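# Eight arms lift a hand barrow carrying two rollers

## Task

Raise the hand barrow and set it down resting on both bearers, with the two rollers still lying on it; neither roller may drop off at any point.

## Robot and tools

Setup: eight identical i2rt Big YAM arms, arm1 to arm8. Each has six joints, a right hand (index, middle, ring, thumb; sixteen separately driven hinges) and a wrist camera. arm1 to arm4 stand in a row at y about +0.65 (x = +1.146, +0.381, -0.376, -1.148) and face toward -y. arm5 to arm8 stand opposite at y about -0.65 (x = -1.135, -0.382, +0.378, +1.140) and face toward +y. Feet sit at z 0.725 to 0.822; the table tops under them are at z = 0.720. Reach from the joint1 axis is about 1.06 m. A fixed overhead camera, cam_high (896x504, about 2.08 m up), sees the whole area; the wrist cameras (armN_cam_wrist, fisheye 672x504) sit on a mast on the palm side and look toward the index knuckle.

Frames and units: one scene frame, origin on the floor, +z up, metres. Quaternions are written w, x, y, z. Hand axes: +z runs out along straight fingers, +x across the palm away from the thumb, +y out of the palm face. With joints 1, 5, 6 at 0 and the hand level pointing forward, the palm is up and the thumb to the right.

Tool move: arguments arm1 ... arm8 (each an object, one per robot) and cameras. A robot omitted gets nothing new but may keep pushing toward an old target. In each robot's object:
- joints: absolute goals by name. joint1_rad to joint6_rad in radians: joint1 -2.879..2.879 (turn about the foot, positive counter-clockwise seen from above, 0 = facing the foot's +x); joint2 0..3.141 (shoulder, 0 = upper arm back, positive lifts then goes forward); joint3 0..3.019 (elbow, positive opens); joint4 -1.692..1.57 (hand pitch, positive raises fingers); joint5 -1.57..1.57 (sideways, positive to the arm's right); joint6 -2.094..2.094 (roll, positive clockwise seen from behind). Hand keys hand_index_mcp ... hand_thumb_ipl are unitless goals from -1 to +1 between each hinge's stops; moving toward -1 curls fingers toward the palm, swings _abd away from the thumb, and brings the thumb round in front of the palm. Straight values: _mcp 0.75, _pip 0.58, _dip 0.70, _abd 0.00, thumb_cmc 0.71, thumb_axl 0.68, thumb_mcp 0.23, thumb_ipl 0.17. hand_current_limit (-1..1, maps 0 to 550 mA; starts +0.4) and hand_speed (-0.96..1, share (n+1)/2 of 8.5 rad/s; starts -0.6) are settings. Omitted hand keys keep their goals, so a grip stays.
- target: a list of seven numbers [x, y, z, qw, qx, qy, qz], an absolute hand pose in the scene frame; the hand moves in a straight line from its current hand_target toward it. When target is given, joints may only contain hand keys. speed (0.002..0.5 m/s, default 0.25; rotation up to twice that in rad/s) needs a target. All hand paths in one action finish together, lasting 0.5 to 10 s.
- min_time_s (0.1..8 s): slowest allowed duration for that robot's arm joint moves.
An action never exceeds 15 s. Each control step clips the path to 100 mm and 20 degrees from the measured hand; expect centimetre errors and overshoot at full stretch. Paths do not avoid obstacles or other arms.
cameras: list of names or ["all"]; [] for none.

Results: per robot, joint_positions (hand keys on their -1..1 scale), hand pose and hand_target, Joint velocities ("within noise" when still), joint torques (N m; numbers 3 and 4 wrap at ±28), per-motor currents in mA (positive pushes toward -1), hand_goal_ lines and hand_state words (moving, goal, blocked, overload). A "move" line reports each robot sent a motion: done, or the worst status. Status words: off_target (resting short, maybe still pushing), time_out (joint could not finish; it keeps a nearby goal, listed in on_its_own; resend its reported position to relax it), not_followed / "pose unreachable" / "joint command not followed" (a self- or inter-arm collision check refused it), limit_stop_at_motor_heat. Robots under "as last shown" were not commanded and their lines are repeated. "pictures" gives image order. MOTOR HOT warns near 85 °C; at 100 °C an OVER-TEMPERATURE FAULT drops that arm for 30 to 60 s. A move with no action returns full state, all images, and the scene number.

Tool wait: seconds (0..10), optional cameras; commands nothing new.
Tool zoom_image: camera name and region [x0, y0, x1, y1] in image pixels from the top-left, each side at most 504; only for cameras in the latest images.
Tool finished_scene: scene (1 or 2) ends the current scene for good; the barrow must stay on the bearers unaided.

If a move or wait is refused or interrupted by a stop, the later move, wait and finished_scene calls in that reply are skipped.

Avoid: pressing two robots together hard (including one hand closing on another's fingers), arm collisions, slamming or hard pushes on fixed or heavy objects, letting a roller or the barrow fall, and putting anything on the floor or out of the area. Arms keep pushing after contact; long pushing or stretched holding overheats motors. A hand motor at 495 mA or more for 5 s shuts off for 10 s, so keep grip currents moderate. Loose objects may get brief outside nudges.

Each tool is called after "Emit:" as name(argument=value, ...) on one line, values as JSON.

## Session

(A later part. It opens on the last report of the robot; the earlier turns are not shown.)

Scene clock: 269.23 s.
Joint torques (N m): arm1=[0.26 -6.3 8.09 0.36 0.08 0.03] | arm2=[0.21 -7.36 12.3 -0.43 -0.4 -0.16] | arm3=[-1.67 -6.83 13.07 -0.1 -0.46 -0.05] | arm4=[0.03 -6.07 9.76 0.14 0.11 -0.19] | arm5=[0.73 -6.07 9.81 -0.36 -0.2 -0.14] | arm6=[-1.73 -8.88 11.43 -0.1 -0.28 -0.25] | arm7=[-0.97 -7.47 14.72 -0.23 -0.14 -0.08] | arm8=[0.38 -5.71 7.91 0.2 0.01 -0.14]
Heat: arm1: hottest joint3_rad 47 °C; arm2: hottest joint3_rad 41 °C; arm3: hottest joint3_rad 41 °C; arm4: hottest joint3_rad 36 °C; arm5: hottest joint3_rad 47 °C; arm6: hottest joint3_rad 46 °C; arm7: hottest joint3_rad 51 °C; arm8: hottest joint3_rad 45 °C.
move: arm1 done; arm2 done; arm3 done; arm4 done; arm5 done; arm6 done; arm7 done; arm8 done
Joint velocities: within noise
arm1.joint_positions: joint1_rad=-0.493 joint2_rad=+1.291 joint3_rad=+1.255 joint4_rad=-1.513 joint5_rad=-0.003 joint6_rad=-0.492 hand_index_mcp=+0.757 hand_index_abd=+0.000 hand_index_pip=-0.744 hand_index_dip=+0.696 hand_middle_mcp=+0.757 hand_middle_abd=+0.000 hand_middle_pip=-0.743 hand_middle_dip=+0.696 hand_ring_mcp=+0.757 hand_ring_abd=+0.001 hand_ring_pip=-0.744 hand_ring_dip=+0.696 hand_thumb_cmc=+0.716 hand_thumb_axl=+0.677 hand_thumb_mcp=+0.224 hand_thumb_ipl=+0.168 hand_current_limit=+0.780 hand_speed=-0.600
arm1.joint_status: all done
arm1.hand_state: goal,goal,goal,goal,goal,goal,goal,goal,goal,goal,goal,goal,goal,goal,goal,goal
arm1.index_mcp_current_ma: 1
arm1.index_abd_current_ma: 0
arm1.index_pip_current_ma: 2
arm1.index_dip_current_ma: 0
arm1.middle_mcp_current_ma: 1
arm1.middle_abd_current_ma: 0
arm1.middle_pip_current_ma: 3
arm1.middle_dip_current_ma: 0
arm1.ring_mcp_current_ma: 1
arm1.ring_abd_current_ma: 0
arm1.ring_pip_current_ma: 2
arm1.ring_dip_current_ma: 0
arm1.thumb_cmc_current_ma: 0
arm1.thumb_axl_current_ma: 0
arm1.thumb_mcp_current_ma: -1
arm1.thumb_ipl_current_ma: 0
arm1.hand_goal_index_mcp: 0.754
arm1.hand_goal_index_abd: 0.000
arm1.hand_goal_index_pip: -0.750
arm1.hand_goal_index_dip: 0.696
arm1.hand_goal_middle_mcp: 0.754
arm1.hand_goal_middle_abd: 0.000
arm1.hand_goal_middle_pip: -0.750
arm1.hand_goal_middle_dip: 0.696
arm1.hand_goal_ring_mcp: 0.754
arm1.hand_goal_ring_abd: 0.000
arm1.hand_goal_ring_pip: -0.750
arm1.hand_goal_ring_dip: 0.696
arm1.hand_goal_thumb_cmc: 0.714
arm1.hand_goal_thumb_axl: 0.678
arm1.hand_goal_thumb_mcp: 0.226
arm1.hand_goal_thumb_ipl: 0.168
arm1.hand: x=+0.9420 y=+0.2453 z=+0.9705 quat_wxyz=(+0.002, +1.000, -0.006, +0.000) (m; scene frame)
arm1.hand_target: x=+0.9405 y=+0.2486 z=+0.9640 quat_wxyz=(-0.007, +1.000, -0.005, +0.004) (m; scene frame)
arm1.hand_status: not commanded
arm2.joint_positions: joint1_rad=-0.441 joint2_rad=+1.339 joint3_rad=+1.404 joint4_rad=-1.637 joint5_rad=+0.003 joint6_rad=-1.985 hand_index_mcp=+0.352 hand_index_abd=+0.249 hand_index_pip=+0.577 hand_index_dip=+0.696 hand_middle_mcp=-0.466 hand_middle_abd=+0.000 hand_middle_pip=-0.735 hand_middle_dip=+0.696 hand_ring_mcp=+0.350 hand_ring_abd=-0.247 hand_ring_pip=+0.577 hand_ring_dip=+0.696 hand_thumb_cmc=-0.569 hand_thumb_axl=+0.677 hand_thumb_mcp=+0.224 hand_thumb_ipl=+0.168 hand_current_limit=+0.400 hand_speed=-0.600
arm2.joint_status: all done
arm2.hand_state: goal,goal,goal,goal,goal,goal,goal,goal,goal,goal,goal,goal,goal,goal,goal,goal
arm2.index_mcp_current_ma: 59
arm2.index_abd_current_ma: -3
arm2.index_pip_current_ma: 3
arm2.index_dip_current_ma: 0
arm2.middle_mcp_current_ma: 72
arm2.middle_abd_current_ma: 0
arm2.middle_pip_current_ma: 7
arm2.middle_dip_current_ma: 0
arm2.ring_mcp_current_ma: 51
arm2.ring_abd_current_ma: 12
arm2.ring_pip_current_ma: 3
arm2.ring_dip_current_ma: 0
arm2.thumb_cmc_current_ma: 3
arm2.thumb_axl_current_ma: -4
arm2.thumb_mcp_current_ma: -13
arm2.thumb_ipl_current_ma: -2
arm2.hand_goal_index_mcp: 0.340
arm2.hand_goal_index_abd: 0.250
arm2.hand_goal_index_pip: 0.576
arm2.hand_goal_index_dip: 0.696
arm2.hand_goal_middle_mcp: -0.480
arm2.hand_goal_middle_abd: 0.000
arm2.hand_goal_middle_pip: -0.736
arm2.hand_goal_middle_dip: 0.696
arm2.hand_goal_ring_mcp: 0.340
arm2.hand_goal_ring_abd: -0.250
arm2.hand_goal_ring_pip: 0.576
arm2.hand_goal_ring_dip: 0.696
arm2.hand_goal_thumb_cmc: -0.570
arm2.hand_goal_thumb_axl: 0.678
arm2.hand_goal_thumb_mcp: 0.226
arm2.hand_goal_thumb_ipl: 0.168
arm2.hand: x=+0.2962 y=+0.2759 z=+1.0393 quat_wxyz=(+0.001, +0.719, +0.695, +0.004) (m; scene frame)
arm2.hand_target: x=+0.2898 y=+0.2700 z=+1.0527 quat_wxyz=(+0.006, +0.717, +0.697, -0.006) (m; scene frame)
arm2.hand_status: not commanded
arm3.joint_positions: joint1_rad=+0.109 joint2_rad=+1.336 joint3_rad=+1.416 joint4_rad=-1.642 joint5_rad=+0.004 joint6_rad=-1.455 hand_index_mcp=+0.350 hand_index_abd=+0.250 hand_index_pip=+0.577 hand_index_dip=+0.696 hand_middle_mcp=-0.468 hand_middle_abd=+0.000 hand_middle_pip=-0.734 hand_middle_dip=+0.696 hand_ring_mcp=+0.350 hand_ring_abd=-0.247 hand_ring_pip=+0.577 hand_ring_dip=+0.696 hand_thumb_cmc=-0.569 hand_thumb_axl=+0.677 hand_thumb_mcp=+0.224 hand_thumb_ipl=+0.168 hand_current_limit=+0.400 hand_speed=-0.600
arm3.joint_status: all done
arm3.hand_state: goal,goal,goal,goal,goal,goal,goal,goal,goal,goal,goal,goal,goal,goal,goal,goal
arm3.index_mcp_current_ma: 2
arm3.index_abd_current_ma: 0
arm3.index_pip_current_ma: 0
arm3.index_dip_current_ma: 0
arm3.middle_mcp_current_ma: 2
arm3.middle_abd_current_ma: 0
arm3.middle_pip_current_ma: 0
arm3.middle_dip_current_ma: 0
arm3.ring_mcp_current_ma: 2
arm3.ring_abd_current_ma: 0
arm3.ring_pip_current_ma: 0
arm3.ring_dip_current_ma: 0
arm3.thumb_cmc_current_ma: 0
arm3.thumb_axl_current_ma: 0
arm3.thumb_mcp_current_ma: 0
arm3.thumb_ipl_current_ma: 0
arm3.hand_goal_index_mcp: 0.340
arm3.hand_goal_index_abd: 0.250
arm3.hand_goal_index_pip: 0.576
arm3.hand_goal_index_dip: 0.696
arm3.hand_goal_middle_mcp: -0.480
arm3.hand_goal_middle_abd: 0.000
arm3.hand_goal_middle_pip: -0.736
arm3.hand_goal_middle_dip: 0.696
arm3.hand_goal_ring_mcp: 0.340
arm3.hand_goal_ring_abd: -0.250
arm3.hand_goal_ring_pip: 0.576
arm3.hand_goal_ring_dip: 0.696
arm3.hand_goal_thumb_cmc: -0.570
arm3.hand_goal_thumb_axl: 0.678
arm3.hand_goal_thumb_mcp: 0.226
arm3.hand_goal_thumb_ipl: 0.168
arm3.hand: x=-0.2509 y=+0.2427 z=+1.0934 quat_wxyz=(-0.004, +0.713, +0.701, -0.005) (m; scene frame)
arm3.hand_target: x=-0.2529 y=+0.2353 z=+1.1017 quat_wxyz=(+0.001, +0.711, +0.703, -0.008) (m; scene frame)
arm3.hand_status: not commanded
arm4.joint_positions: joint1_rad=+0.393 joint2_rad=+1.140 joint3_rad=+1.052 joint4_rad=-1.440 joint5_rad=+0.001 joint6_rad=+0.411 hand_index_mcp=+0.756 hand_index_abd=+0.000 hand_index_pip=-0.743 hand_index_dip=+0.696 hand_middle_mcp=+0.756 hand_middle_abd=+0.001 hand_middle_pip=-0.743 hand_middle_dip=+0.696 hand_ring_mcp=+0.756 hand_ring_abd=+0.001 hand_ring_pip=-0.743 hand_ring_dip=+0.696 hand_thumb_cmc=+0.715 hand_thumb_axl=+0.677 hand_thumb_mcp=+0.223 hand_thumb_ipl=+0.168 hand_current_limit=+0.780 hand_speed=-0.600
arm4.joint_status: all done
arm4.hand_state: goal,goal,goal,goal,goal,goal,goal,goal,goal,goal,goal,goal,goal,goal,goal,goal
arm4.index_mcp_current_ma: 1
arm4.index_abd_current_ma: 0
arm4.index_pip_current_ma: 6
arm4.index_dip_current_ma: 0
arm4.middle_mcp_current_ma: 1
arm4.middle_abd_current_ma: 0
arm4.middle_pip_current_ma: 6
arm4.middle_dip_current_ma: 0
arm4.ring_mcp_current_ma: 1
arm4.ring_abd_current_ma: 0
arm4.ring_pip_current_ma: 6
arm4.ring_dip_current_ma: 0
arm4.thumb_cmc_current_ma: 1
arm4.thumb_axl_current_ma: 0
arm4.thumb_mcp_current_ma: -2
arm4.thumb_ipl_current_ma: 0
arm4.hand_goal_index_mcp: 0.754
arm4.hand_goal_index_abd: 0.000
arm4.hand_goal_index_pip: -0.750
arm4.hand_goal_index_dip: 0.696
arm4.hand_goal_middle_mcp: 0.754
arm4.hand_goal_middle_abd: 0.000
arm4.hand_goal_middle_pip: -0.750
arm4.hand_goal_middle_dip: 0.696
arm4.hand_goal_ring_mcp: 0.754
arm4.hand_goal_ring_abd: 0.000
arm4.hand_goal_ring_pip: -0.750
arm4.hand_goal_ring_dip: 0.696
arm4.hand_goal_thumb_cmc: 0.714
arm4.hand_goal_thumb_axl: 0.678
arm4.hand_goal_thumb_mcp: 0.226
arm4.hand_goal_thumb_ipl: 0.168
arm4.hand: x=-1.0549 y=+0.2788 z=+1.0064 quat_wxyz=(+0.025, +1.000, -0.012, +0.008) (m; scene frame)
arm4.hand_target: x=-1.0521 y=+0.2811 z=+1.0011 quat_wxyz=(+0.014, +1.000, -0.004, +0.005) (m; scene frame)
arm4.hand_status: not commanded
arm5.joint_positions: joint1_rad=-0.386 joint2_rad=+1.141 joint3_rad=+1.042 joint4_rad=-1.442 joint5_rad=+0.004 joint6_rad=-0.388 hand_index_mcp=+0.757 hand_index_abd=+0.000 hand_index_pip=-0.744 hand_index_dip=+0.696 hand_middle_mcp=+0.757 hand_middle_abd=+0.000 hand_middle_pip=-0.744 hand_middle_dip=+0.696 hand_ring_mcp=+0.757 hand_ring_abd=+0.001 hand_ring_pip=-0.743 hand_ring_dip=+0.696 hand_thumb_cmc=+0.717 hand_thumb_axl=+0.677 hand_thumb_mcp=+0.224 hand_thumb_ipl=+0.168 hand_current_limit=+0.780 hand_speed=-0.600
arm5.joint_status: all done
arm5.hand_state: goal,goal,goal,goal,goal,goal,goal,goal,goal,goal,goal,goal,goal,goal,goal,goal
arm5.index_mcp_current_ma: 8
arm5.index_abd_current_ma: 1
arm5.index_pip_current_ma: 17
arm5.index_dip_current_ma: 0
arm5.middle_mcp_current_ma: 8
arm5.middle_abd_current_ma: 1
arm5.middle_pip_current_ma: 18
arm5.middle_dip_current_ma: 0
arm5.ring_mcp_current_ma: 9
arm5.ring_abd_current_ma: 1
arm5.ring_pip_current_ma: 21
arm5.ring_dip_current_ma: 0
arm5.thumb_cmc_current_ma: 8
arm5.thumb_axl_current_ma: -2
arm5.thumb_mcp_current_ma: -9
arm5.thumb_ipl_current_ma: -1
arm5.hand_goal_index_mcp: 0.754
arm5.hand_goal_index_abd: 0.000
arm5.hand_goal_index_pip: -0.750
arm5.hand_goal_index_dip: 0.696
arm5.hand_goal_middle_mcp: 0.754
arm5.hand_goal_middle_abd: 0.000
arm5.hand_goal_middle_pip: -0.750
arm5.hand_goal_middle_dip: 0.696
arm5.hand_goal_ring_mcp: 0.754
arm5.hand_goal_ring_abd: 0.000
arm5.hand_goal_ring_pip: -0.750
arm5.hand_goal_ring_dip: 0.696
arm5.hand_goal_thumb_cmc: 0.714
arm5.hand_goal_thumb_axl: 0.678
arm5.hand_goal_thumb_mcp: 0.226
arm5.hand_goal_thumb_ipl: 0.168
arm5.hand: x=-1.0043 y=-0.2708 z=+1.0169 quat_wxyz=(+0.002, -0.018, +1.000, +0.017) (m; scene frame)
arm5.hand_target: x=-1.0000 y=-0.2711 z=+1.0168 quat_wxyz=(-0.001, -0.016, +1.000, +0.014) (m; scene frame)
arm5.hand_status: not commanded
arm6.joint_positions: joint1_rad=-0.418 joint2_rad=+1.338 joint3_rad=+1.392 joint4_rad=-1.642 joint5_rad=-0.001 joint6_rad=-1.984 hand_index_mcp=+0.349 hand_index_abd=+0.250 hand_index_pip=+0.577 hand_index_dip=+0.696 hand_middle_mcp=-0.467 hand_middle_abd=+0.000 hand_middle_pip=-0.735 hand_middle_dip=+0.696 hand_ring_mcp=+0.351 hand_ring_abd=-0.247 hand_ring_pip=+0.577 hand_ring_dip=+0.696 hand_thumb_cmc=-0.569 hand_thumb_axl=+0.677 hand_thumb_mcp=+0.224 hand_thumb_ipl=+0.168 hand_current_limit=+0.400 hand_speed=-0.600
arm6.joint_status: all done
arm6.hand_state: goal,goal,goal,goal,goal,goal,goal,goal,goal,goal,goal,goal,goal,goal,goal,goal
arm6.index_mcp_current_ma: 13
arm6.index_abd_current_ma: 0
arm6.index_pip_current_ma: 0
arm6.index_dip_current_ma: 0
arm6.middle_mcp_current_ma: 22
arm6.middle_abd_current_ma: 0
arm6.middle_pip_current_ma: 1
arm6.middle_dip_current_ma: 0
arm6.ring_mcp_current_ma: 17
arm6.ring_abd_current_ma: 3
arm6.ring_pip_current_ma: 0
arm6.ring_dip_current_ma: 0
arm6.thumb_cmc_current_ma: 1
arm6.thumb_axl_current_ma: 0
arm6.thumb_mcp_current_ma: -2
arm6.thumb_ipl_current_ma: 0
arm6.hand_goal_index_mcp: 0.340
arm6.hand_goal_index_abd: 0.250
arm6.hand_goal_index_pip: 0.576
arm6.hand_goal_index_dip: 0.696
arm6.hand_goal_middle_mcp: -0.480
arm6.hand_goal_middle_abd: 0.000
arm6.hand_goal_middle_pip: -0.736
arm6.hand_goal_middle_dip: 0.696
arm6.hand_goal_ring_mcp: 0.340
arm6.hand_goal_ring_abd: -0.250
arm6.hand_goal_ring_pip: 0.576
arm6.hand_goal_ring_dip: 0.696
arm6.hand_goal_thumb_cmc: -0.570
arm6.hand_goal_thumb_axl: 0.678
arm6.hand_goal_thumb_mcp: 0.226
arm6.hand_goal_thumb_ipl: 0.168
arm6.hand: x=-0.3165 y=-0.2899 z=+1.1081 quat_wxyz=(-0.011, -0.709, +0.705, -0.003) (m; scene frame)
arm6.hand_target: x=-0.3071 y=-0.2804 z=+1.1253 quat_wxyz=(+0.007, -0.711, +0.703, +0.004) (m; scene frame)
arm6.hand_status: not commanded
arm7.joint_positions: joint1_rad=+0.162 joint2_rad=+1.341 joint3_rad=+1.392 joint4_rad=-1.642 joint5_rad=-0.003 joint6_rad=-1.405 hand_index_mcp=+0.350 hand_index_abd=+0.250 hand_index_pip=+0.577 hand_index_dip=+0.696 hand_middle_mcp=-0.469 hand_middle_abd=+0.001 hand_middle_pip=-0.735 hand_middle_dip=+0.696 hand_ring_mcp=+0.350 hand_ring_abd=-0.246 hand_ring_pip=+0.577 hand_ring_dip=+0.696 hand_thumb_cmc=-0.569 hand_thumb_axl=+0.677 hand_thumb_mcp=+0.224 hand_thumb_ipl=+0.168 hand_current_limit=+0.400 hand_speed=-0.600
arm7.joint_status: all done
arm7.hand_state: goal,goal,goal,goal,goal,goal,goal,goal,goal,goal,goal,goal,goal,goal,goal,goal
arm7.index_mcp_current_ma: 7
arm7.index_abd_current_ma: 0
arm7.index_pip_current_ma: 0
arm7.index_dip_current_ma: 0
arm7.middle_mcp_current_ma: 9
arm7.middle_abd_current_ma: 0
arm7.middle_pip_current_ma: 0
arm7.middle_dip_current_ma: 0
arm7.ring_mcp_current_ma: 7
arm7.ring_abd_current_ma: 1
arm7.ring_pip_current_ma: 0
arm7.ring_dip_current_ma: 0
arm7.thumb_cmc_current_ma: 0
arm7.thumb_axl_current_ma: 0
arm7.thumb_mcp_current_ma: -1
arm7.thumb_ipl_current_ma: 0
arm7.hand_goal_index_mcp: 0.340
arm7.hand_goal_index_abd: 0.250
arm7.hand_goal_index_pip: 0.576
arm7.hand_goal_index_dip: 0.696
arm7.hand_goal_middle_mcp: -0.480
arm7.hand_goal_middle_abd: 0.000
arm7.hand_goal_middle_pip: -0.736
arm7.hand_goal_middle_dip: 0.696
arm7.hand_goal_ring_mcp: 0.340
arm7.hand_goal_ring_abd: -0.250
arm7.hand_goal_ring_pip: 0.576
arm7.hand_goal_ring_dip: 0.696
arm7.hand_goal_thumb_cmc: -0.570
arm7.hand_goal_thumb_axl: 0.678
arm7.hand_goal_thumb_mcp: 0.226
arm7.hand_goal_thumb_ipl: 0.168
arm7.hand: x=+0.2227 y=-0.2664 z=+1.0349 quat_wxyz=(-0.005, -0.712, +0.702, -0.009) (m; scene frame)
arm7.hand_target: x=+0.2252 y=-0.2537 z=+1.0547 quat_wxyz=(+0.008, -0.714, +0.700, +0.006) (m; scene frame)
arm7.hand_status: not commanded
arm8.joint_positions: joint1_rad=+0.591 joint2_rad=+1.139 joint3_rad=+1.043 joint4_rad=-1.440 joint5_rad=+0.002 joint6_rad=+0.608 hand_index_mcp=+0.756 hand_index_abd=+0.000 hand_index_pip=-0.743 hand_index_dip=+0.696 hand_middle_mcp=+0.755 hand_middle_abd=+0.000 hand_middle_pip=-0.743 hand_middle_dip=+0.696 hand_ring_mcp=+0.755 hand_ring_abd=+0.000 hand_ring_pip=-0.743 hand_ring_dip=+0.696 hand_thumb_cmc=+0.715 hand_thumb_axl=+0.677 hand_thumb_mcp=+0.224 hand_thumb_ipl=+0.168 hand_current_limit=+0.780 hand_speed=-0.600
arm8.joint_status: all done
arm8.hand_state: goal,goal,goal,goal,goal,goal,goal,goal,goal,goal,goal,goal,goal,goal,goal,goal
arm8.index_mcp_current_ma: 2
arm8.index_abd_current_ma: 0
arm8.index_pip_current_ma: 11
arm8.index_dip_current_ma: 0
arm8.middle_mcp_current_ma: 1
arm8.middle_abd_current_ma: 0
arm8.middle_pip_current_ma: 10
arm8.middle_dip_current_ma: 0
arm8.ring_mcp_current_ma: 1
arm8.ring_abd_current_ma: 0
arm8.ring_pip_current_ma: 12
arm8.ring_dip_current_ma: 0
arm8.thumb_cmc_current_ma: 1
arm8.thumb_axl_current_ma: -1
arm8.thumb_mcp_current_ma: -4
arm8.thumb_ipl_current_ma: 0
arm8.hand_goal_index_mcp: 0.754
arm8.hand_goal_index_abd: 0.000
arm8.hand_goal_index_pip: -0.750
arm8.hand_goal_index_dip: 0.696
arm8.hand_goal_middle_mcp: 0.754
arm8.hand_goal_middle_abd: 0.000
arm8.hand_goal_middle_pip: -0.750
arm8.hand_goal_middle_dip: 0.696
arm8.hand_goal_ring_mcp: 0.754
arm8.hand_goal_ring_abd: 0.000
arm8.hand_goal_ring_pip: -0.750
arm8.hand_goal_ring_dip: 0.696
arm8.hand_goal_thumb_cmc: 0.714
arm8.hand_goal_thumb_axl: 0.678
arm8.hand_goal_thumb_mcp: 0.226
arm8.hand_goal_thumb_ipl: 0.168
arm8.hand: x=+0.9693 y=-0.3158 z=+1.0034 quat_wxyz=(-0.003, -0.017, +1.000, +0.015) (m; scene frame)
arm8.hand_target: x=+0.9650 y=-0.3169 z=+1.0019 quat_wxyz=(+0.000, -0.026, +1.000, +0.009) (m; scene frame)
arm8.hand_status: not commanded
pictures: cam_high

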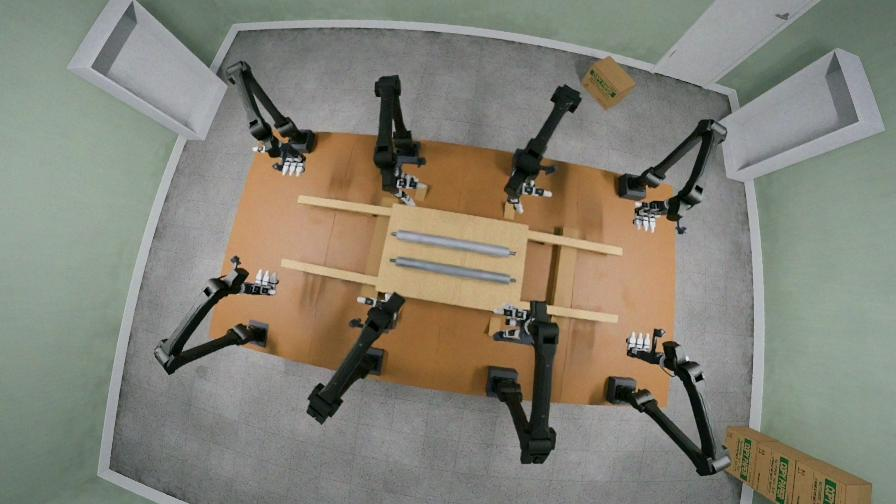

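Emit:
move(arm2={"target":[0.15,0.048,1.05,0,0.7071,0.7071,0],"speed":0.13}, arm3={"target":[-0.23,0.054,1.05,0,0.7071,0.7071,0],"speed":0.13}, arm6={"target":[-0.20,-0.046,1.05,0,-0.7071,0.7071,0],"speed":0.13}, arm7={"target":[0.19,-0.051,1.05,0,-0.7071,0.7071,0],"speed":0.13}, arm1={"target":[0.875,0.28,0.83,0,1,0,0],"speed":0.13}, arm8={"target":[0.89,-0.30,0.83,0,0,1,0],"speed":0.13}, arm4={"target":[-0.94,0.31,0.83,0,1,0,0],"speed":0.13}, arm5={"target":[-0.92,-0.28,0.83,0,0,1,0],"speed":0.13}, cameras=["cam_high","arm2_cam_wrist","arm3_cam_wrist","arm6_cam_wrist","arm7_cam_wrist"])

Emit:
zoom_image(camera="cam_high", region=[370, 180, 540, 320])

Emit:
zoom_image(camera="cam_high", region=[240, 160, 400, 300])

Emit:
zoom_image(camera="cam_high", region=[530, 190, 690, 360])

Scene clock: 296.97 s.
Joint torques (N m): arm1=[0.09 -6.89 7.49 1.14 -0.07 0.01] | arm2=[-0.67 -15.5 12.26 0.16 -0.42 -0.11] | arm3=[-1.08 -12.81 14.65 -0.14 -0.47 0] | arm4=[0.09 -8.41 8.01 0.96 0.14 0.06] | arm5=[0.67 -8.82 7.73 0.29 0.03 -0.14] | arm6=[-1.73 -20.84 11.43 -0.1 -0.26 -0.17] | arm7=[-0.85 -14.8 14.8 -0.05 -0.44 0.21] | arm8=[0.09 -9.17 6.46 1.11 0.02 0.03]
Heat: arm1: hottest joint3_rad 44 °C; arm2: hottest joint3_rad 41 °C; arm3: hottest joint3_rad 42 °C; arm4: hottest joint3_rad 36 °C; arm5: hottest joint3_rad 45 °C; arm6: hottest joint3_rad 49 °C; arm7: hottest joint3_rad 55 °C; arm8: hottest joint3_rad 46 °C.
move: arm1 done; arm2 off_target; arm3 off_target; arm4 done; arm5 done; arm6 off_target; arm7 off_target; arm8 done
Joint velocities: within noise
arm1.joint_positions: joint1_rad=-0.689 joint2_rad=+1.400 joint3_rad=+0.996 joint4_rad=-1.144 joint5_rad=-0.003 joint6_rad=-0.697 hand_index_mcp=+0.757 hand_index_abd=+0.000 hand_index_pip=-0.744 hand_index_dip=+0.696 hand_middle_mcp=+0.757 hand_middle_abd=+0.000 hand_middle_pip=-0.743 hand_middle_dip=+0.696 hand_ring_mcp=+0.757 hand_ring_abd=+0.001 hand_ring_pip=-0.744 hand_ring_dip=+0.696 hand_thumb_cmc=+0.716 hand_thumb_axl=+0.677 hand_thumb_mcp=+0.224 hand_thumb_ipl=+0.168 hand_current_limit=+0.780 hand_speed=-0.600
arm1.joint_status: not commanded
arm1.hand_state: goal,goal,goal,goal,goal,goal,goal,goal,goal,goal,goal,goal,goal,goal,goal,goal
arm1.index_mcp_current_ma: 1
arm1.index_abd_current_ma: 0
arm1.index_pip_current_ma: 2
arm1.index_dip_current_ma: 0
arm1.middle_mcp_current_ma: 1
arm1.middle_abd_current_ma: 0
arm1.middle_pip_current_ma: 3
arm1.middle_dip_current_ma: 0
arm1.ring_mcp_current_ma: 1
arm1.ring_abd_current_ma: 0
arm1.ring_pip_current_ma: 2
arm1.ring_dip_current_ma: 0
arm1.thumb_cmc_current_ma: 0
arm1.thumb_axl_current_ma: 0
arm1.thumb_mcp_current_ma: -1
arm1.thumb_ipl_current_ma: 0
arm1.hand_goal_index_mcp: 0.754
arm1.hand_goal_index_abd: 0.000
arm1.hand_goal_index_pip: -0.750
arm1.hand_goal_index_dip: 0.696
arm1.hand_goal_middle_mcp: 0.754
arm1.hand_goal_middle_abd: 0.000
arm1.hand_goal_middle_pip: -0.750
arm1.hand_goal_middle_dip: 0.696
arm1.hand_goal_ring_mcp: 0.754
arm1.hand_goal_ring_abd: 0.000
arm1.hand_goal_ring_pip: -0.750
arm1.hand_goal_ring_dip: 0.696
arm1.hand_goal_thumb_cmc: 0.714
arm1.hand_goal_thumb_axl: 0.678
arm1.hand_goal_thumb_mcp: 0.226
arm1.hand_goal_thumb_ipl: 0.168
arm1.hand: x=+0.8767 y=+0.2788 z=+0.8364 quat_wxyz=(+0.002, +1.000, -0.001, -0.002) (m; scene frame)
arm1.hand_target: x=+0.8751 y=+0.2801 z=+0.8300 quat_wxyz=(+0.000, +1.000, +0.000, +0.000) (m; scene frame)
arm1.hand_status: done (0.007 m and 0.4 deg from the pose sent, 0.159 m and 0.7 deg at the start)
arm2.joint_positions: joint1_rad=-0.486 joint2_rad=+1.984 joint3_rad=+2.230 joint4_rad=-1.664 joint5_rad=-0.018 joint6_rad=-2.036 hand_index_mcp=+0.351 hand_index_abd=+0.249 hand_index_pip=+0.577 hand_index_dip=+0.696 hand_middle_mcp=-0.466 hand_middle_abd=+0.000 hand_middle_pip=-0.735 hand_middle_dip=+0.696 hand_ring_mcp=+0.350 hand_ring_abd=-0.247 hand_ring_pip=+0.577 hand_ring_dip=+0.696 hand_thumb_cmc=-0.569 hand_thumb_axl=+0.677 hand_thumb_mcp=+0.224 hand_thumb_ipl=+0.168 hand_current_limit=+0.400 hand_speed=-0.600
arm2.joint_status: not commanded
arm2.hand_state: goal,goal,goal,goal,goal,goal,goal,goal,goal,goal,goal,goal,goal,goal,goal,goal
arm2.index_mcp_current_ma: 58
arm2.index_abd_current_ma: -3
arm2.index_pip_current_ma: 3
arm2.index_dip_current_ma: 0
arm2.middle_mcp_current_ma: 72
arm2.middle_abd_current_ma: 0
arm2.middle_pip_current_ma: 7
arm2.middle_dip_current_ma: 0
arm2.ring_mcp_current_ma: 50
arm2.ring_abd_current_ma: 12
arm2.ring_pip_current_ma: 3
arm2.ring_dip_current_ma: 0
arm2.thumb_cmc_current_ma: 3
arm2.thumb_axl_current_ma: -4
arm2.thumb_mcp_current_ma: -13
arm2.thumb_ipl_current_ma: -2
arm2.hand_goal_index_mcp: 0.340
arm2.hand_goal_index_abd: 0.250
arm2.hand_goal_index_pip: 0.576
arm2.hand_goal_index_dip: 0.696
arm2.hand_goal_middle_mcp: -0.480
arm2.hand_goal_middle_abd: 0.000
arm2.hand_goal_middle_pip: -0.736
arm2.hand_goal_middle_dip: 0.696
arm2.hand_goal_ring_mcp: 0.340
arm2.hand_goal_ring_abd: -0.250
arm2.hand_goal_ring_pip: 0.576
arm2.hand_goal_ring_dip: 0.696
arm2.hand_goal_thumb_cmc: -0.570
arm2.hand_goal_thumb_axl: 0.678
arm2.hand_goal_thumb_mcp: 0.226
arm2.hand_goal_thumb_ipl: 0.168
arm2.hand: x=+0.1599 y=+0.0513 z=+1.0435 quat_wxyz=(+0.034, +0.715, +0.696, -0.066) (m; scene frame)
arm2.hand_target: x=+0.1503 y=+0.0487 z=+1.0492 quat_wxyz=(+0.037, +0.714, +0.696, -0.073) (m; scene frame)
arm2.hand_status: off_target (0.012 m and 8.7 deg from the pose sent, 0.271 m and 1.9 deg at the start; a joint's target at an end of its range on 62 of 90 steps)
arm3.joint_positions: joint1_rad=+0.109 joint2_rad=+1.824 joint3_rad=+1.862 joint4_rad=-1.620 joint5_rad=-0.006 joint6_rad=-1.457 hand_index_mcp=+0.350 hand_index_abd=+0.250 hand_index_pip=+0.577 hand_index_dip=+0.696 hand_middle_mcp=-0.468 hand_middle_abd=+0.000 hand_middle_pip=-0.734 hand_middle_dip=+0.696 hand_ring_mcp=+0.350 hand_ring_abd=-0.247 hand_ring_pip=+0.577 hand_ring_dip=+0.696 hand_thumb_cmc=-0.569 hand_thumb_axl=+0.677 hand_thumb_mcp=+0.224 hand_thumb_ipl=+0.168 hand_current_limit=+0.400 hand_speed=-0.600
arm3.joint_status: not commanded
arm3.hand_state: goal,goal,goal,goal,goal,goal,goal,goal,goal,goal,goal,goal,goal,goal,goal,goal
arm3.index_mcp_current_ma: 2
arm3.index_abd_current_ma: 0
arm3.index_pip_current_ma: 0
arm3.index_dip_current_ma: 0
arm3.middle_mcp_current_ma: 2
arm3.middle_abd_current_ma: 0
arm3.middle_pip_current_ma: 0
arm3.middle_dip_current_ma: 0
arm3.ring_mcp_current_ma: 2
arm3.ring_abd_current_ma: 0
arm3.ring_pip_current_ma: 0
arm3.ring_dip_current_ma: 0
arm3.thumb_cmc_current_ma: 0
arm3.thumb_axl_current_ma: 0
arm3.thumb_mcp_current_ma: 0
arm3.thumb_ipl_current_ma: 0
arm3.hand_goal_index_mcp: 0.340
arm3.hand_goal_index_abd: 0.250
arm3.hand_goal_index_pip: 0.576
arm3.hand_goal_index_dip: 0.696
arm3.hand_goal_middle_mcp: -0.480
arm3.hand_goal_middle_abd: 0.000
arm3.hand_goal_middle_pip: -0.736
arm3.hand_goal_middle_dip: 0.696
arm3.hand_goal_ring_mcp: 0.340
arm3.hand_goal_ring_abd: -0.250
arm3.hand_goal_ring_pip: 0.576
arm3.hand_goal_ring_dip: 0.696
arm3.hand_goal_thumb_cmc: -0.570
arm3.hand_goal_thumb_axl: 0.678
arm3.hand_goal_thumb_mcp: 0.226
arm3.hand_goal_thumb_ipl: 0.168
arm3.hand: x=-0.2319 y=+0.0659 z=+1.0411 quat_wxyz=(-0.009, +0.712, +0.702, +0.005) (m; scene frame)
arm3.hand_target: x=-0.2301 y=+0.0546 z=+1.0500 quat_wxyz=(+0.001, +0.707, +0.707, +0.000) (m; scene frame)
arm3.hand_status: off_target (0.015 m and 1.5 deg from the pose sent, 0.195 m and 1.2 deg at the start)
arm4.joint_positions: joint1_rad=+0.726 joint2_rad=+1.417 joint3_rad=+0.825 joint4_rad=-0.984 joint5_rad=-0.005 joint6_rad=+0.714 hand_index_mcp=+0.756 hand_index_abd=+0.000 hand_index_pip=-0.743 hand_index_dip=+0.696 hand_middle_mcp=+0.756 hand_middle_abd=+0.001 hand_middle_pip=-0.743 hand_middle_dip=+0.696 hand_ring_mcp=+0.756 hand_ring_abd=+0.001 hand_ring_pip=-0.743 hand_ring_dip=+0.696 hand_thumb_cmc=+0.715 hand_thumb_axl=+0.677 hand_thumb_mcp=+0.223 hand_thumb_ipl=+0.168 hand_current_limit=+0.780 hand_speed=-0.600
arm4.joint_status: not commanded
arm4.hand_state: goal,goal,goal,goal,goal,goal,goal,goal,goal,goal,goal,goal,goal,goal,goal,goal
arm4.index_mcp_current_ma: 1
arm4.index_abd_current_ma: 0
arm4.index_pip_current_ma: 6
arm4.index_dip_current_ma: 0
arm4.middle_mcp_current_ma: 1
arm4.middle_abd_current_ma: 0
arm4.middle_pip_current_ma: 6
arm4.middle_dip_current_ma: 0
arm4.ring_mcp_current_ma: 1
arm4.ring_abd_current_ma: 0
arm4.ring_pip_current_ma: 6
arm4.ring_dip_current_ma: 0
arm4.thumb_cmc_current_ma: 1
arm4.thumb_axl_current_ma: 0
arm4.thumb_mcp_current_ma: -2
arm4.thumb_ipl_current_ma: 0
arm4.hand_goal_index_mcp: 0.754
arm4.hand_goal_index_abd: 0.000
arm4.hand_goal_index_pip: -0.750
arm4.hand_goal_index_dip: 0.696
arm4.hand_goal_middle_mcp: 0.754
arm4.hand_goal_middle_abd: 0.000
arm4.hand_goal_middle_pip: -0.750
arm4.hand_goal_middle_dip: 0.696
arm4.hand_goal_ring_mcp: 0.754
arm4.hand_goal_ring_abd: 0.000
arm4.hand_goal_ring_pip: -0.750
arm4.hand_goal_ring_dip: 0.696
arm4.hand_goal_thumb_cmc: 0.714
arm4.hand_goal_thumb_axl: 0.678
arm4.hand_goal_thumb_mcp: 0.226
arm4.hand_goal_thumb_ipl: 0.168
arm4.hand: x=-0.9422 y=+0.3094 z=+0.8349 quat_wxyz=(+0.001, +1.000, +0.002, +0.001) (m; scene frame)
arm4.hand_target: x=-0.9401 y=+0.3100 z=+0.8301 quat_wxyz=(+0.000, +1.000, +0.000, +0.000) (m; scene frame)
arm4.hand_status: done (0.005 m and 0.3 deg from the pose sent, 0.213 m and 3.3 deg at the start)
arm5.joint_positions: joint1_rad=-0.607 joint2_rad=+1.430 joint3_rad=+0.779 joint4_rad=-0.928 joint5_rad=+0.010 joint6_rad=-0.576 hand_index_mcp=+0.757 hand_index_abd=+0.000 hand_index_pip=-0.744 hand_index_dip=+0.696 hand_middle_mcp=+0.757 hand_middle_abd=+0.000 hand_middle_pip=-0.744 hand_middle_dip=+0.696 hand_ring_mcp=+0.757 hand_ring_abd=+0.001 hand_ring_pip=-0.743 hand_ring_dip=+0.696 hand_thumb_cmc=+0.717 hand_thumb_axl=+0.677 hand_thumb_mcp=+0.224 hand_thumb_ipl=+0.168 hand_current_limit=+0.780 hand_speed=-0.600
arm5.joint_status: not commanded
arm5.hand_state: goal,goal,goal,goal,goal,goal,goal,goal,goal,goal,goal,goal,goal,goal,goal,goal
arm5.index_mcp_current_ma: 8
arm5.index_abd_current_ma: 1
arm5.index_pip_current_ma: 17
arm5.index_dip_current_ma: 0
arm5.middle_mcp_current_ma: 8
arm5.middle_abd_current_ma: 1
arm5.middle_pip_current_ma: 18
arm5.middle_dip_current_ma: 0
arm5.ring_mcp_current_ma: 9
arm5.ring_abd_current_ma: 1
arm5.ring_pip_current_ma: 21
arm5.ring_dip_current_ma: 0
arm5.thumb_cmc_current_ma: 8
arm5.thumb_axl_current_ma: -2
arm5.thumb_mcp_current_ma: -9
arm5.thumb_ipl_current_ma: -1
arm5.hand_goal_index_mcp: 0.754
arm5.hand_goal_index_abd: 0.000
arm5.hand_goal_index_pip: -0.750
arm5.hand_goal_index_dip: 0.696
arm5.hand_goal_middle_mcp: 0.754
arm5.hand_goal_middle_abd: 0.000
arm5.hand_goal_middle_pip: -0.750
arm5.hand_goal_middle_dip: 0.696
arm5.hand_goal_ring_mcp: 0.754
arm5.hand_goal_ring_abd: 0.000
arm5.hand_goal_ring_pip: -0.750
arm5.hand_goal_ring_dip: 0.696
arm5.hand_goal_thumb_cmc: 0.714
arm5.hand_goal_thumb_axl: 0.678
arm5.hand_goal_thumb_mcp: 0.226
arm5.hand_goal_thumb_ipl: 0.168
arm5.hand: x=-0.9274 y=-0.2810 z=+0.8310 quat_wxyz=(-0.003, -0.001, +1.000, -0.002) (m; scene frame)
arm5.hand_target: x=-0.9201 y=-0.2802 z=+0.8300 quat_wxyz=(+0.000, +0.000, +1.000, +0.000) (m; scene frame)
arm5.hand_status: done (0.008 m and 0.5 deg from the pose sent, 0.205 m and 2.8 deg at the start)
arm6.joint_positions: joint1_rad=-0.421 joint2_rad=+2.053 joint3_rad=+2.141 joint4_rad=-1.673 joint5_rad=+0.000 joint6_rad=-1.985 hand_index_mcp=+0.349 hand_index_abd=+0.250 hand_index_pip=+0.577 hand_index_dip=+0.696 hand_middle_mcp=-0.467 hand_middle_abd=+0.000 hand_middle_pip=-0.735 hand_middle_dip=+0.696 hand_ring_mcp=+0.351 hand_ring_abd=-0.247 hand_ring_pip=+0.577 hand_ring_dip=+0.696 hand_thumb_cmc=-0.569 hand_thumb_axl=+0.677 hand_thumb_mcp=+0.224 hand_thumb_ipl=+0.168 hand_current_limit=+0.400 hand_speed=-0.600
arm6.joint_status: not commanded
arm6.hand_state: goal,goal,goal,goal,goal,goal,goal,goal,goal,goal,goal,goal,goal,goal,goal,goal
arm6.index_mcp_current_ma: 13
arm6.index_abd_current_ma: 0
arm6.index_pip_current_ma: 0
arm6.index_dip_current_ma: 0
arm6.middle_mcp_current_ma: 22
arm6.middle_abd_current_ma: 0
arm6.middle_pip_current_ma: 1
arm6.middle_dip_current_ma: 0
arm6.ring_mcp_current_ma: 16
arm6.ring_abd_current_ma: 3
arm6.ring_pip_current_ma: 0
arm6.ring_dip_current_ma: 0
arm6.thumb_cmc_current_ma: 1
arm6.thumb_axl_current_ma: 0
arm6.thumb_mcp_current_ma: -3
arm6.thumb_ipl_current_ma: 0
arm6.hand_goal_index_mcp: 0.340
arm6.hand_goal_index_abd: 0.250
arm6.hand_goal_index_pip: 0.576
arm6.hand_goal_index_dip: 0.696
arm6.hand_goal_middle_mcp: -0.480
arm6.hand_goal_middle_abd: 0.000
arm6.hand_goal_middle_pip: -0.736
arm6.hand_goal_middle_dip: 0.696
arm6.hand_goal_ring_mcp: 0.340
arm6.hand_goal_ring_abd: -0.250
arm6.hand_goal_ring_pip: 0.576
arm6.hand_goal_ring_dip: 0.696
arm6.hand_goal_thumb_cmc: -0.570
arm6.hand_goal_thumb_axl: 0.678
arm6.hand_goal_thumb_mcp: 0.226
arm6.hand_goal_thumb_ipl: 0.168
arm6.hand: x=-0.2136 y=-0.0548 z=+1.0393 quat_wxyz=(-0.010, -0.709, +0.705, -0.002) (m; scene frame)
arm6.hand_target: x=-0.2004 y=-0.0471 z=+1.0498 quat_wxyz=(+0.005, -0.706, +0.708, +0.003) (m; scene frame)
arm6.hand_status: off_target (0.019 m and 1.2 deg from the pose sent, 0.277 m and 1.4 deg at the start; a joint's target at an end of its range on 25 of 90 steps)
arm7.joint_positions: joint1_rad=+0.159 joint2_rad=+1.859 joint3_rad=+2.011 joint4_rad=-1.685 joint5_rad=-0.014 joint6_rad=-1.405 hand_index_mcp=+0.350 hand_index_abd=+0.250 hand_index_pip=+0.577 hand_index_dip=+0.696 hand_middle_mcp=-0.469 hand_middle_abd=+0.001 hand_middle_pip=-0.735 hand_middle_dip=+0.696 hand_ring_mcp=+0.350 hand_ring_abd=-0.246 hand_ring_pip=+0.577 hand_ring_dip=+0.696 hand_thumb_cmc=-0.569 hand_thumb_axl=+0.677 hand_thumb_mcp=+0.224 hand_thumb_ipl=+0.168 hand_current_limit=+0.400 hand_speed=-0.600
arm7.joint_status: not commanded
arm7.hand_state: goal,goal,goal,goal,goal,goal,goal,goal,goal,goal,goal,goal,goal,goal,goal,goal
arm7.index_mcp_current_ma: 7
arm7.index_abd_current_ma: 0
arm7.index_pip_current_ma: 0
arm7.index_dip_current_ma: 0
arm7.middle_mcp_current_ma: 9
arm7.middle_abd_current_ma: 0
arm7.middle_pip_current_ma: 0
arm7.middle_dip_current_ma: 0
arm7.ring_mcp_current_ma: 7
arm7.ring_abd_current_ma: 1
arm7.ring_pip_current_ma: 0
arm7.ring_dip_current_ma: 0
arm7.thumb_cmc_current_ma: 0
arm7.thumb_axl_current_ma: 0
arm7.thumb_mcp_current_ma: -1
arm7.thumb_ipl_current_ma: 0
arm7.hand_goal_index_mcp: 0.340
arm7.hand_goal_index_abd: 0.250
arm7.hand_goal_index_pip: 0.576
arm7.hand_goal_index_dip: 0.696
arm7.hand_goal_middle_mcp: -0.480
arm7.hand_goal_middle_abd: 0.000
arm7.hand_goal_middle_pip: -0.736
arm7.hand_goal_middle_dip: 0.696
arm7.hand_goal_ring_mcp: 0.340
arm7.hand_goal_ring_abd: -0.250
arm7.hand_goal_ring_pip: 0.576
arm7.hand_goal_ring_dip: 0.696
arm7.hand_goal_thumb_cmc: -0.570
arm7.hand_goal_thumb_axl: 0.678
arm7.hand_goal_thumb_mcp: 0.226
arm7.hand_goal_thumb_ipl: 0.168
arm7.hand: x=+0.1856 y=-0.0663 z=+1.0356 quat_wxyz=(+0.008, -0.712, +0.702, +0.017) (m; scene frame)
arm7.hand_target: x=+0.1903 y=-0.0523 z=+1.0495 quat_wxyz=(+0.016, -0.705, +0.709, +0.031) (m; scene frame)
arm7.hand_status: off_target (0.021 m and 2.3 deg from the pose sent, 0.218 m and 1.5 deg at the start; a joint's target at an end of its range on 49 of 90 steps)
arm8.joint_positions: joint1_rad=+0.729 joint2_rad=+1.492 joint3_rad=+0.897 joint4_rad=-0.973 joint5_rad=-0.009 joint6_rad=+0.781 hand_index_mcp=+0.756 hand_index_abd=+0.000 hand_index_pip=-0.743 hand_index_dip=+0.696 hand_middle_mcp=+0.755 hand_middle_abd=+0.000 hand_middle_pip=-0.743 hand_middle_dip=+0.696 hand_ring_mcp=+0.755 hand_ring_abd=+0.000 hand_ring_pip=-0.743 hand_ring_dip=+0.696 hand_thumb_cmc=+0.715 hand_thumb_axl=+0.677 hand_thumb_mcp=+0.224 hand_thumb_ipl=+0.168 hand_current_limit=+0.780 hand_speed=-0.600
arm8.joint_status: not commanded
arm8.hand_state: goal,goal,goal,goal,goal,goal,goal,goal,goal,goal,goal,goal,goal,goal,goal,goal
arm8.index_mcp_current_ma: 2
arm8.index_abd_current_ma: 0
arm8.index_pip_current_ma: 11
arm8.index_dip_current_ma: 0
arm8.middle_mcp_current_ma: 1
arm8.middle_abd_current_ma: 0
arm8.middle_pip_current_ma: 10
arm8.middle_dip_current_ma: 0
arm8.ring_mcp_current_ma: 1
arm8.ring_abd_current_ma: 0
arm8.ring_pip_current_ma: 12
arm8.ring_dip_current_ma: 0
arm8.thumb_cmc_current_ma: 1
arm8.thumb_axl_current_ma: -1
arm8.thumb_mcp_current_ma: -4
arm8.thumb_ipl_current_ma: 0
arm8.hand_goal_index_mcp: 0.754
arm8.hand_goal_index_abd: 0.000
arm8.hand_goal_index_pip: -0.750
arm8.hand_goal_index_dip: 0.696
arm8.hand_goal_middle_mcp: 0.754
arm8.hand_goal_middle_abd: 0.000
arm8.hand_goal_middle_pip: -0.750
arm8.hand_goal_middle_dip: 0.696
arm8.hand_goal_ring_mcp: 0.754
arm8.hand_goal_ring_abd: 0.000
arm8.hand_goal_ring_pip: -0.750
arm8.hand_goal_ring_dip: 0.696
arm8.hand_goal_thumb_cmc: 0.714
arm8.hand_goal_thumb_axl: 0.678
arm8.hand_goal_thumb_mcp: 0.226
arm8.hand_goal_thumb_ipl: 0.168
arm8.hand: x=+0.8957 y=-0.3010 z=+0.8327 quat_wxyz=(+0.002, +0.000, +1.000, -0.001) (m; scene frame)
arm8.hand_target: x=+0.8901 y=-0.3002 z=+0.8299 quat_wxyz=(+0.000, +0.000, +1.000, +0.000) (m; scene frame)
arm8.hand_status: done (0.006 m and 0.3 deg from the pose sent, 0.191 m and 2.7 deg at the start)
pictures: arm2_cam_wrist, arm3_cam_wrist, arm6_cam_wrist, arm7_cam_wrist, cam_high
camera_calibration:
arm2_cam_wrist: T_world_to_cam=[[0.641096, -0.764057, 0.0721993, -0.106591], [-0.464422, -0.311338, 0.829084, -0.829405], [-0.610989, -0.565054, -0.554442, 0.827211], [0, 0, 0, 1]] pos_world=[0.188558, 0.127752, 1.15398]
arm3_cam_wrist: T_world_to_cam=[[0.603738, -0.79712, -0.00996447, 0.235152], [-0.544015, -0.421108, 0.725752, -0.903863], [-0.582708, -0.432743, -0.687884, 0.739273], [0, 0, 0, 1]] pos_world=[-0.202904, 0.126736, 1.16686]
arm6_cam_wrist: T_world_to_cam=[[-0.632824, 0.773427, -0.0366794, -0.0211442], [0.521456, 0.46072, 0.718206, -0.654782], [0.572379, 0.435371, -0.694863, 0.996268], [0, 0, 0, 1]] pos_world=[-0.242183, -0.115721, 1.16176]
arm7_cam_wrist: T_world_to_cam=[[-0.614476, 0.786921, 0.0563455, 0.143246], [0.558611, 0.38354, 0.735426, -0.887228], [0.557111, 0.483377, -0.675259, 0.74989], [0, 0, 0, 1]] pos_world=[0.165865, -0.134915, 1.15079]

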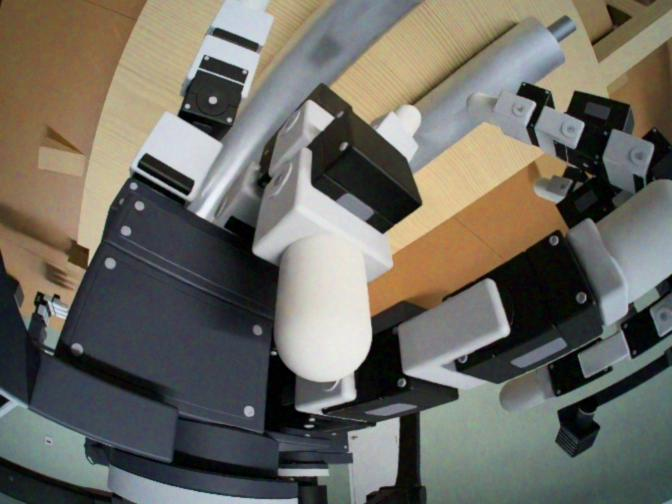

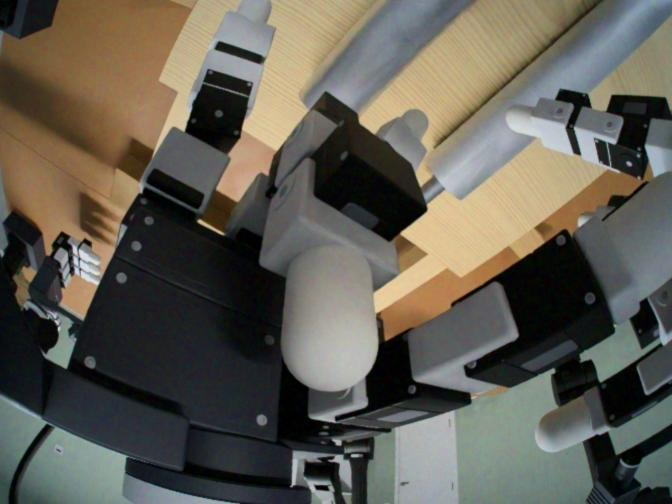

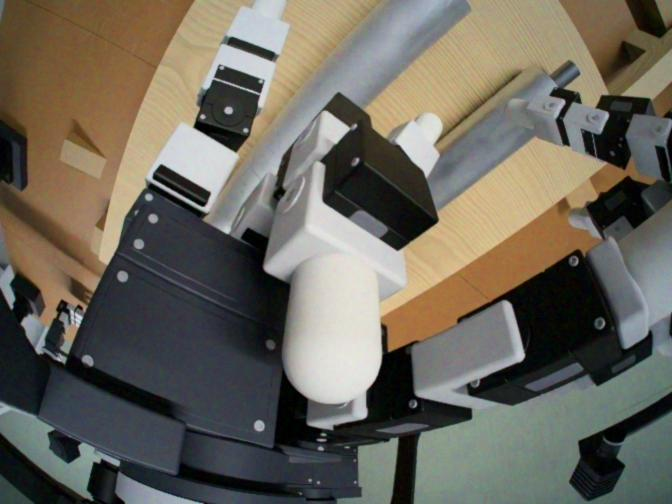

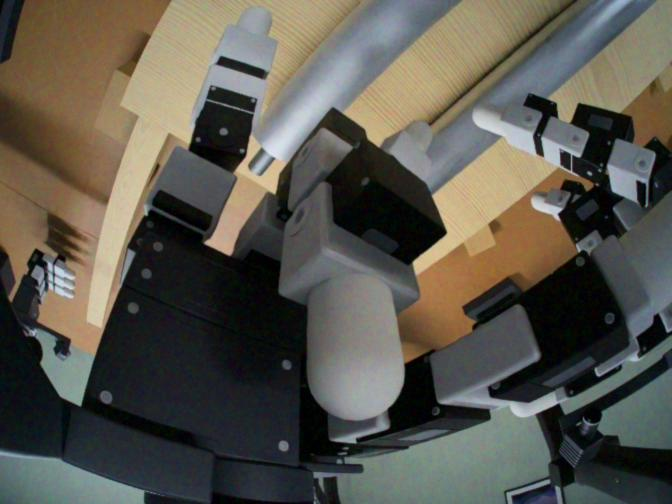

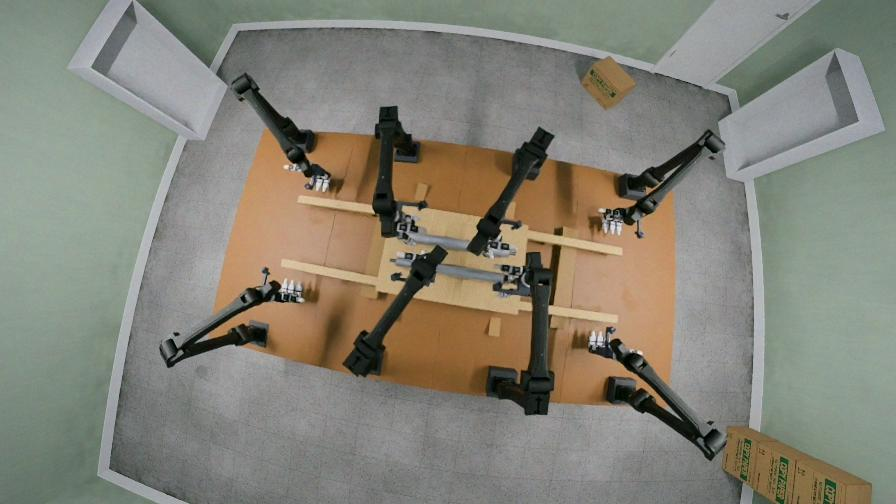

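Scaled by 2.965 from the camera's 896x504 image, which has a finer 1280x720 frame.

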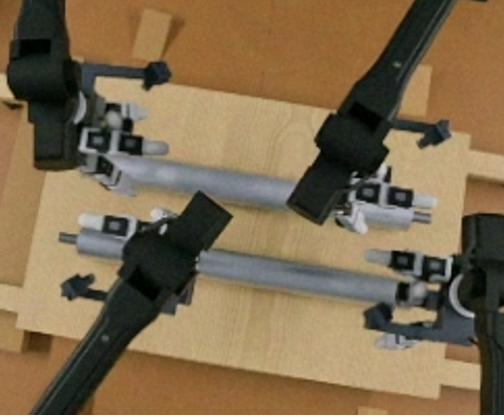

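Scaled by 3.150 from the camera's 896x504 image, which has a finer 1280x720 frame.

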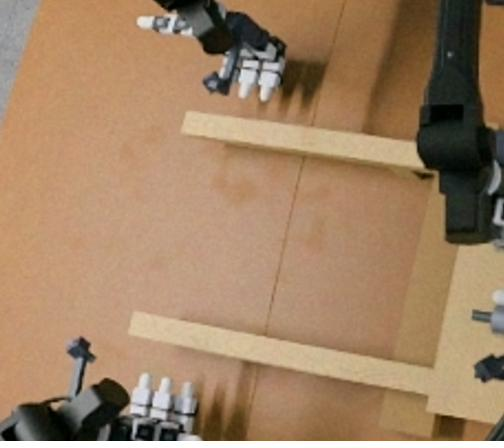

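Scaled by 2.965 from the camera's 896x504 image, which has a finer 1280x720 frame.

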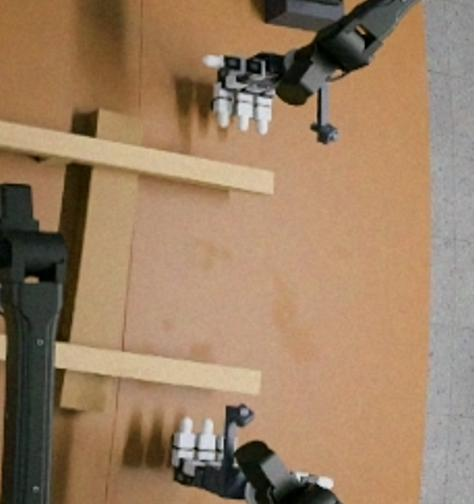

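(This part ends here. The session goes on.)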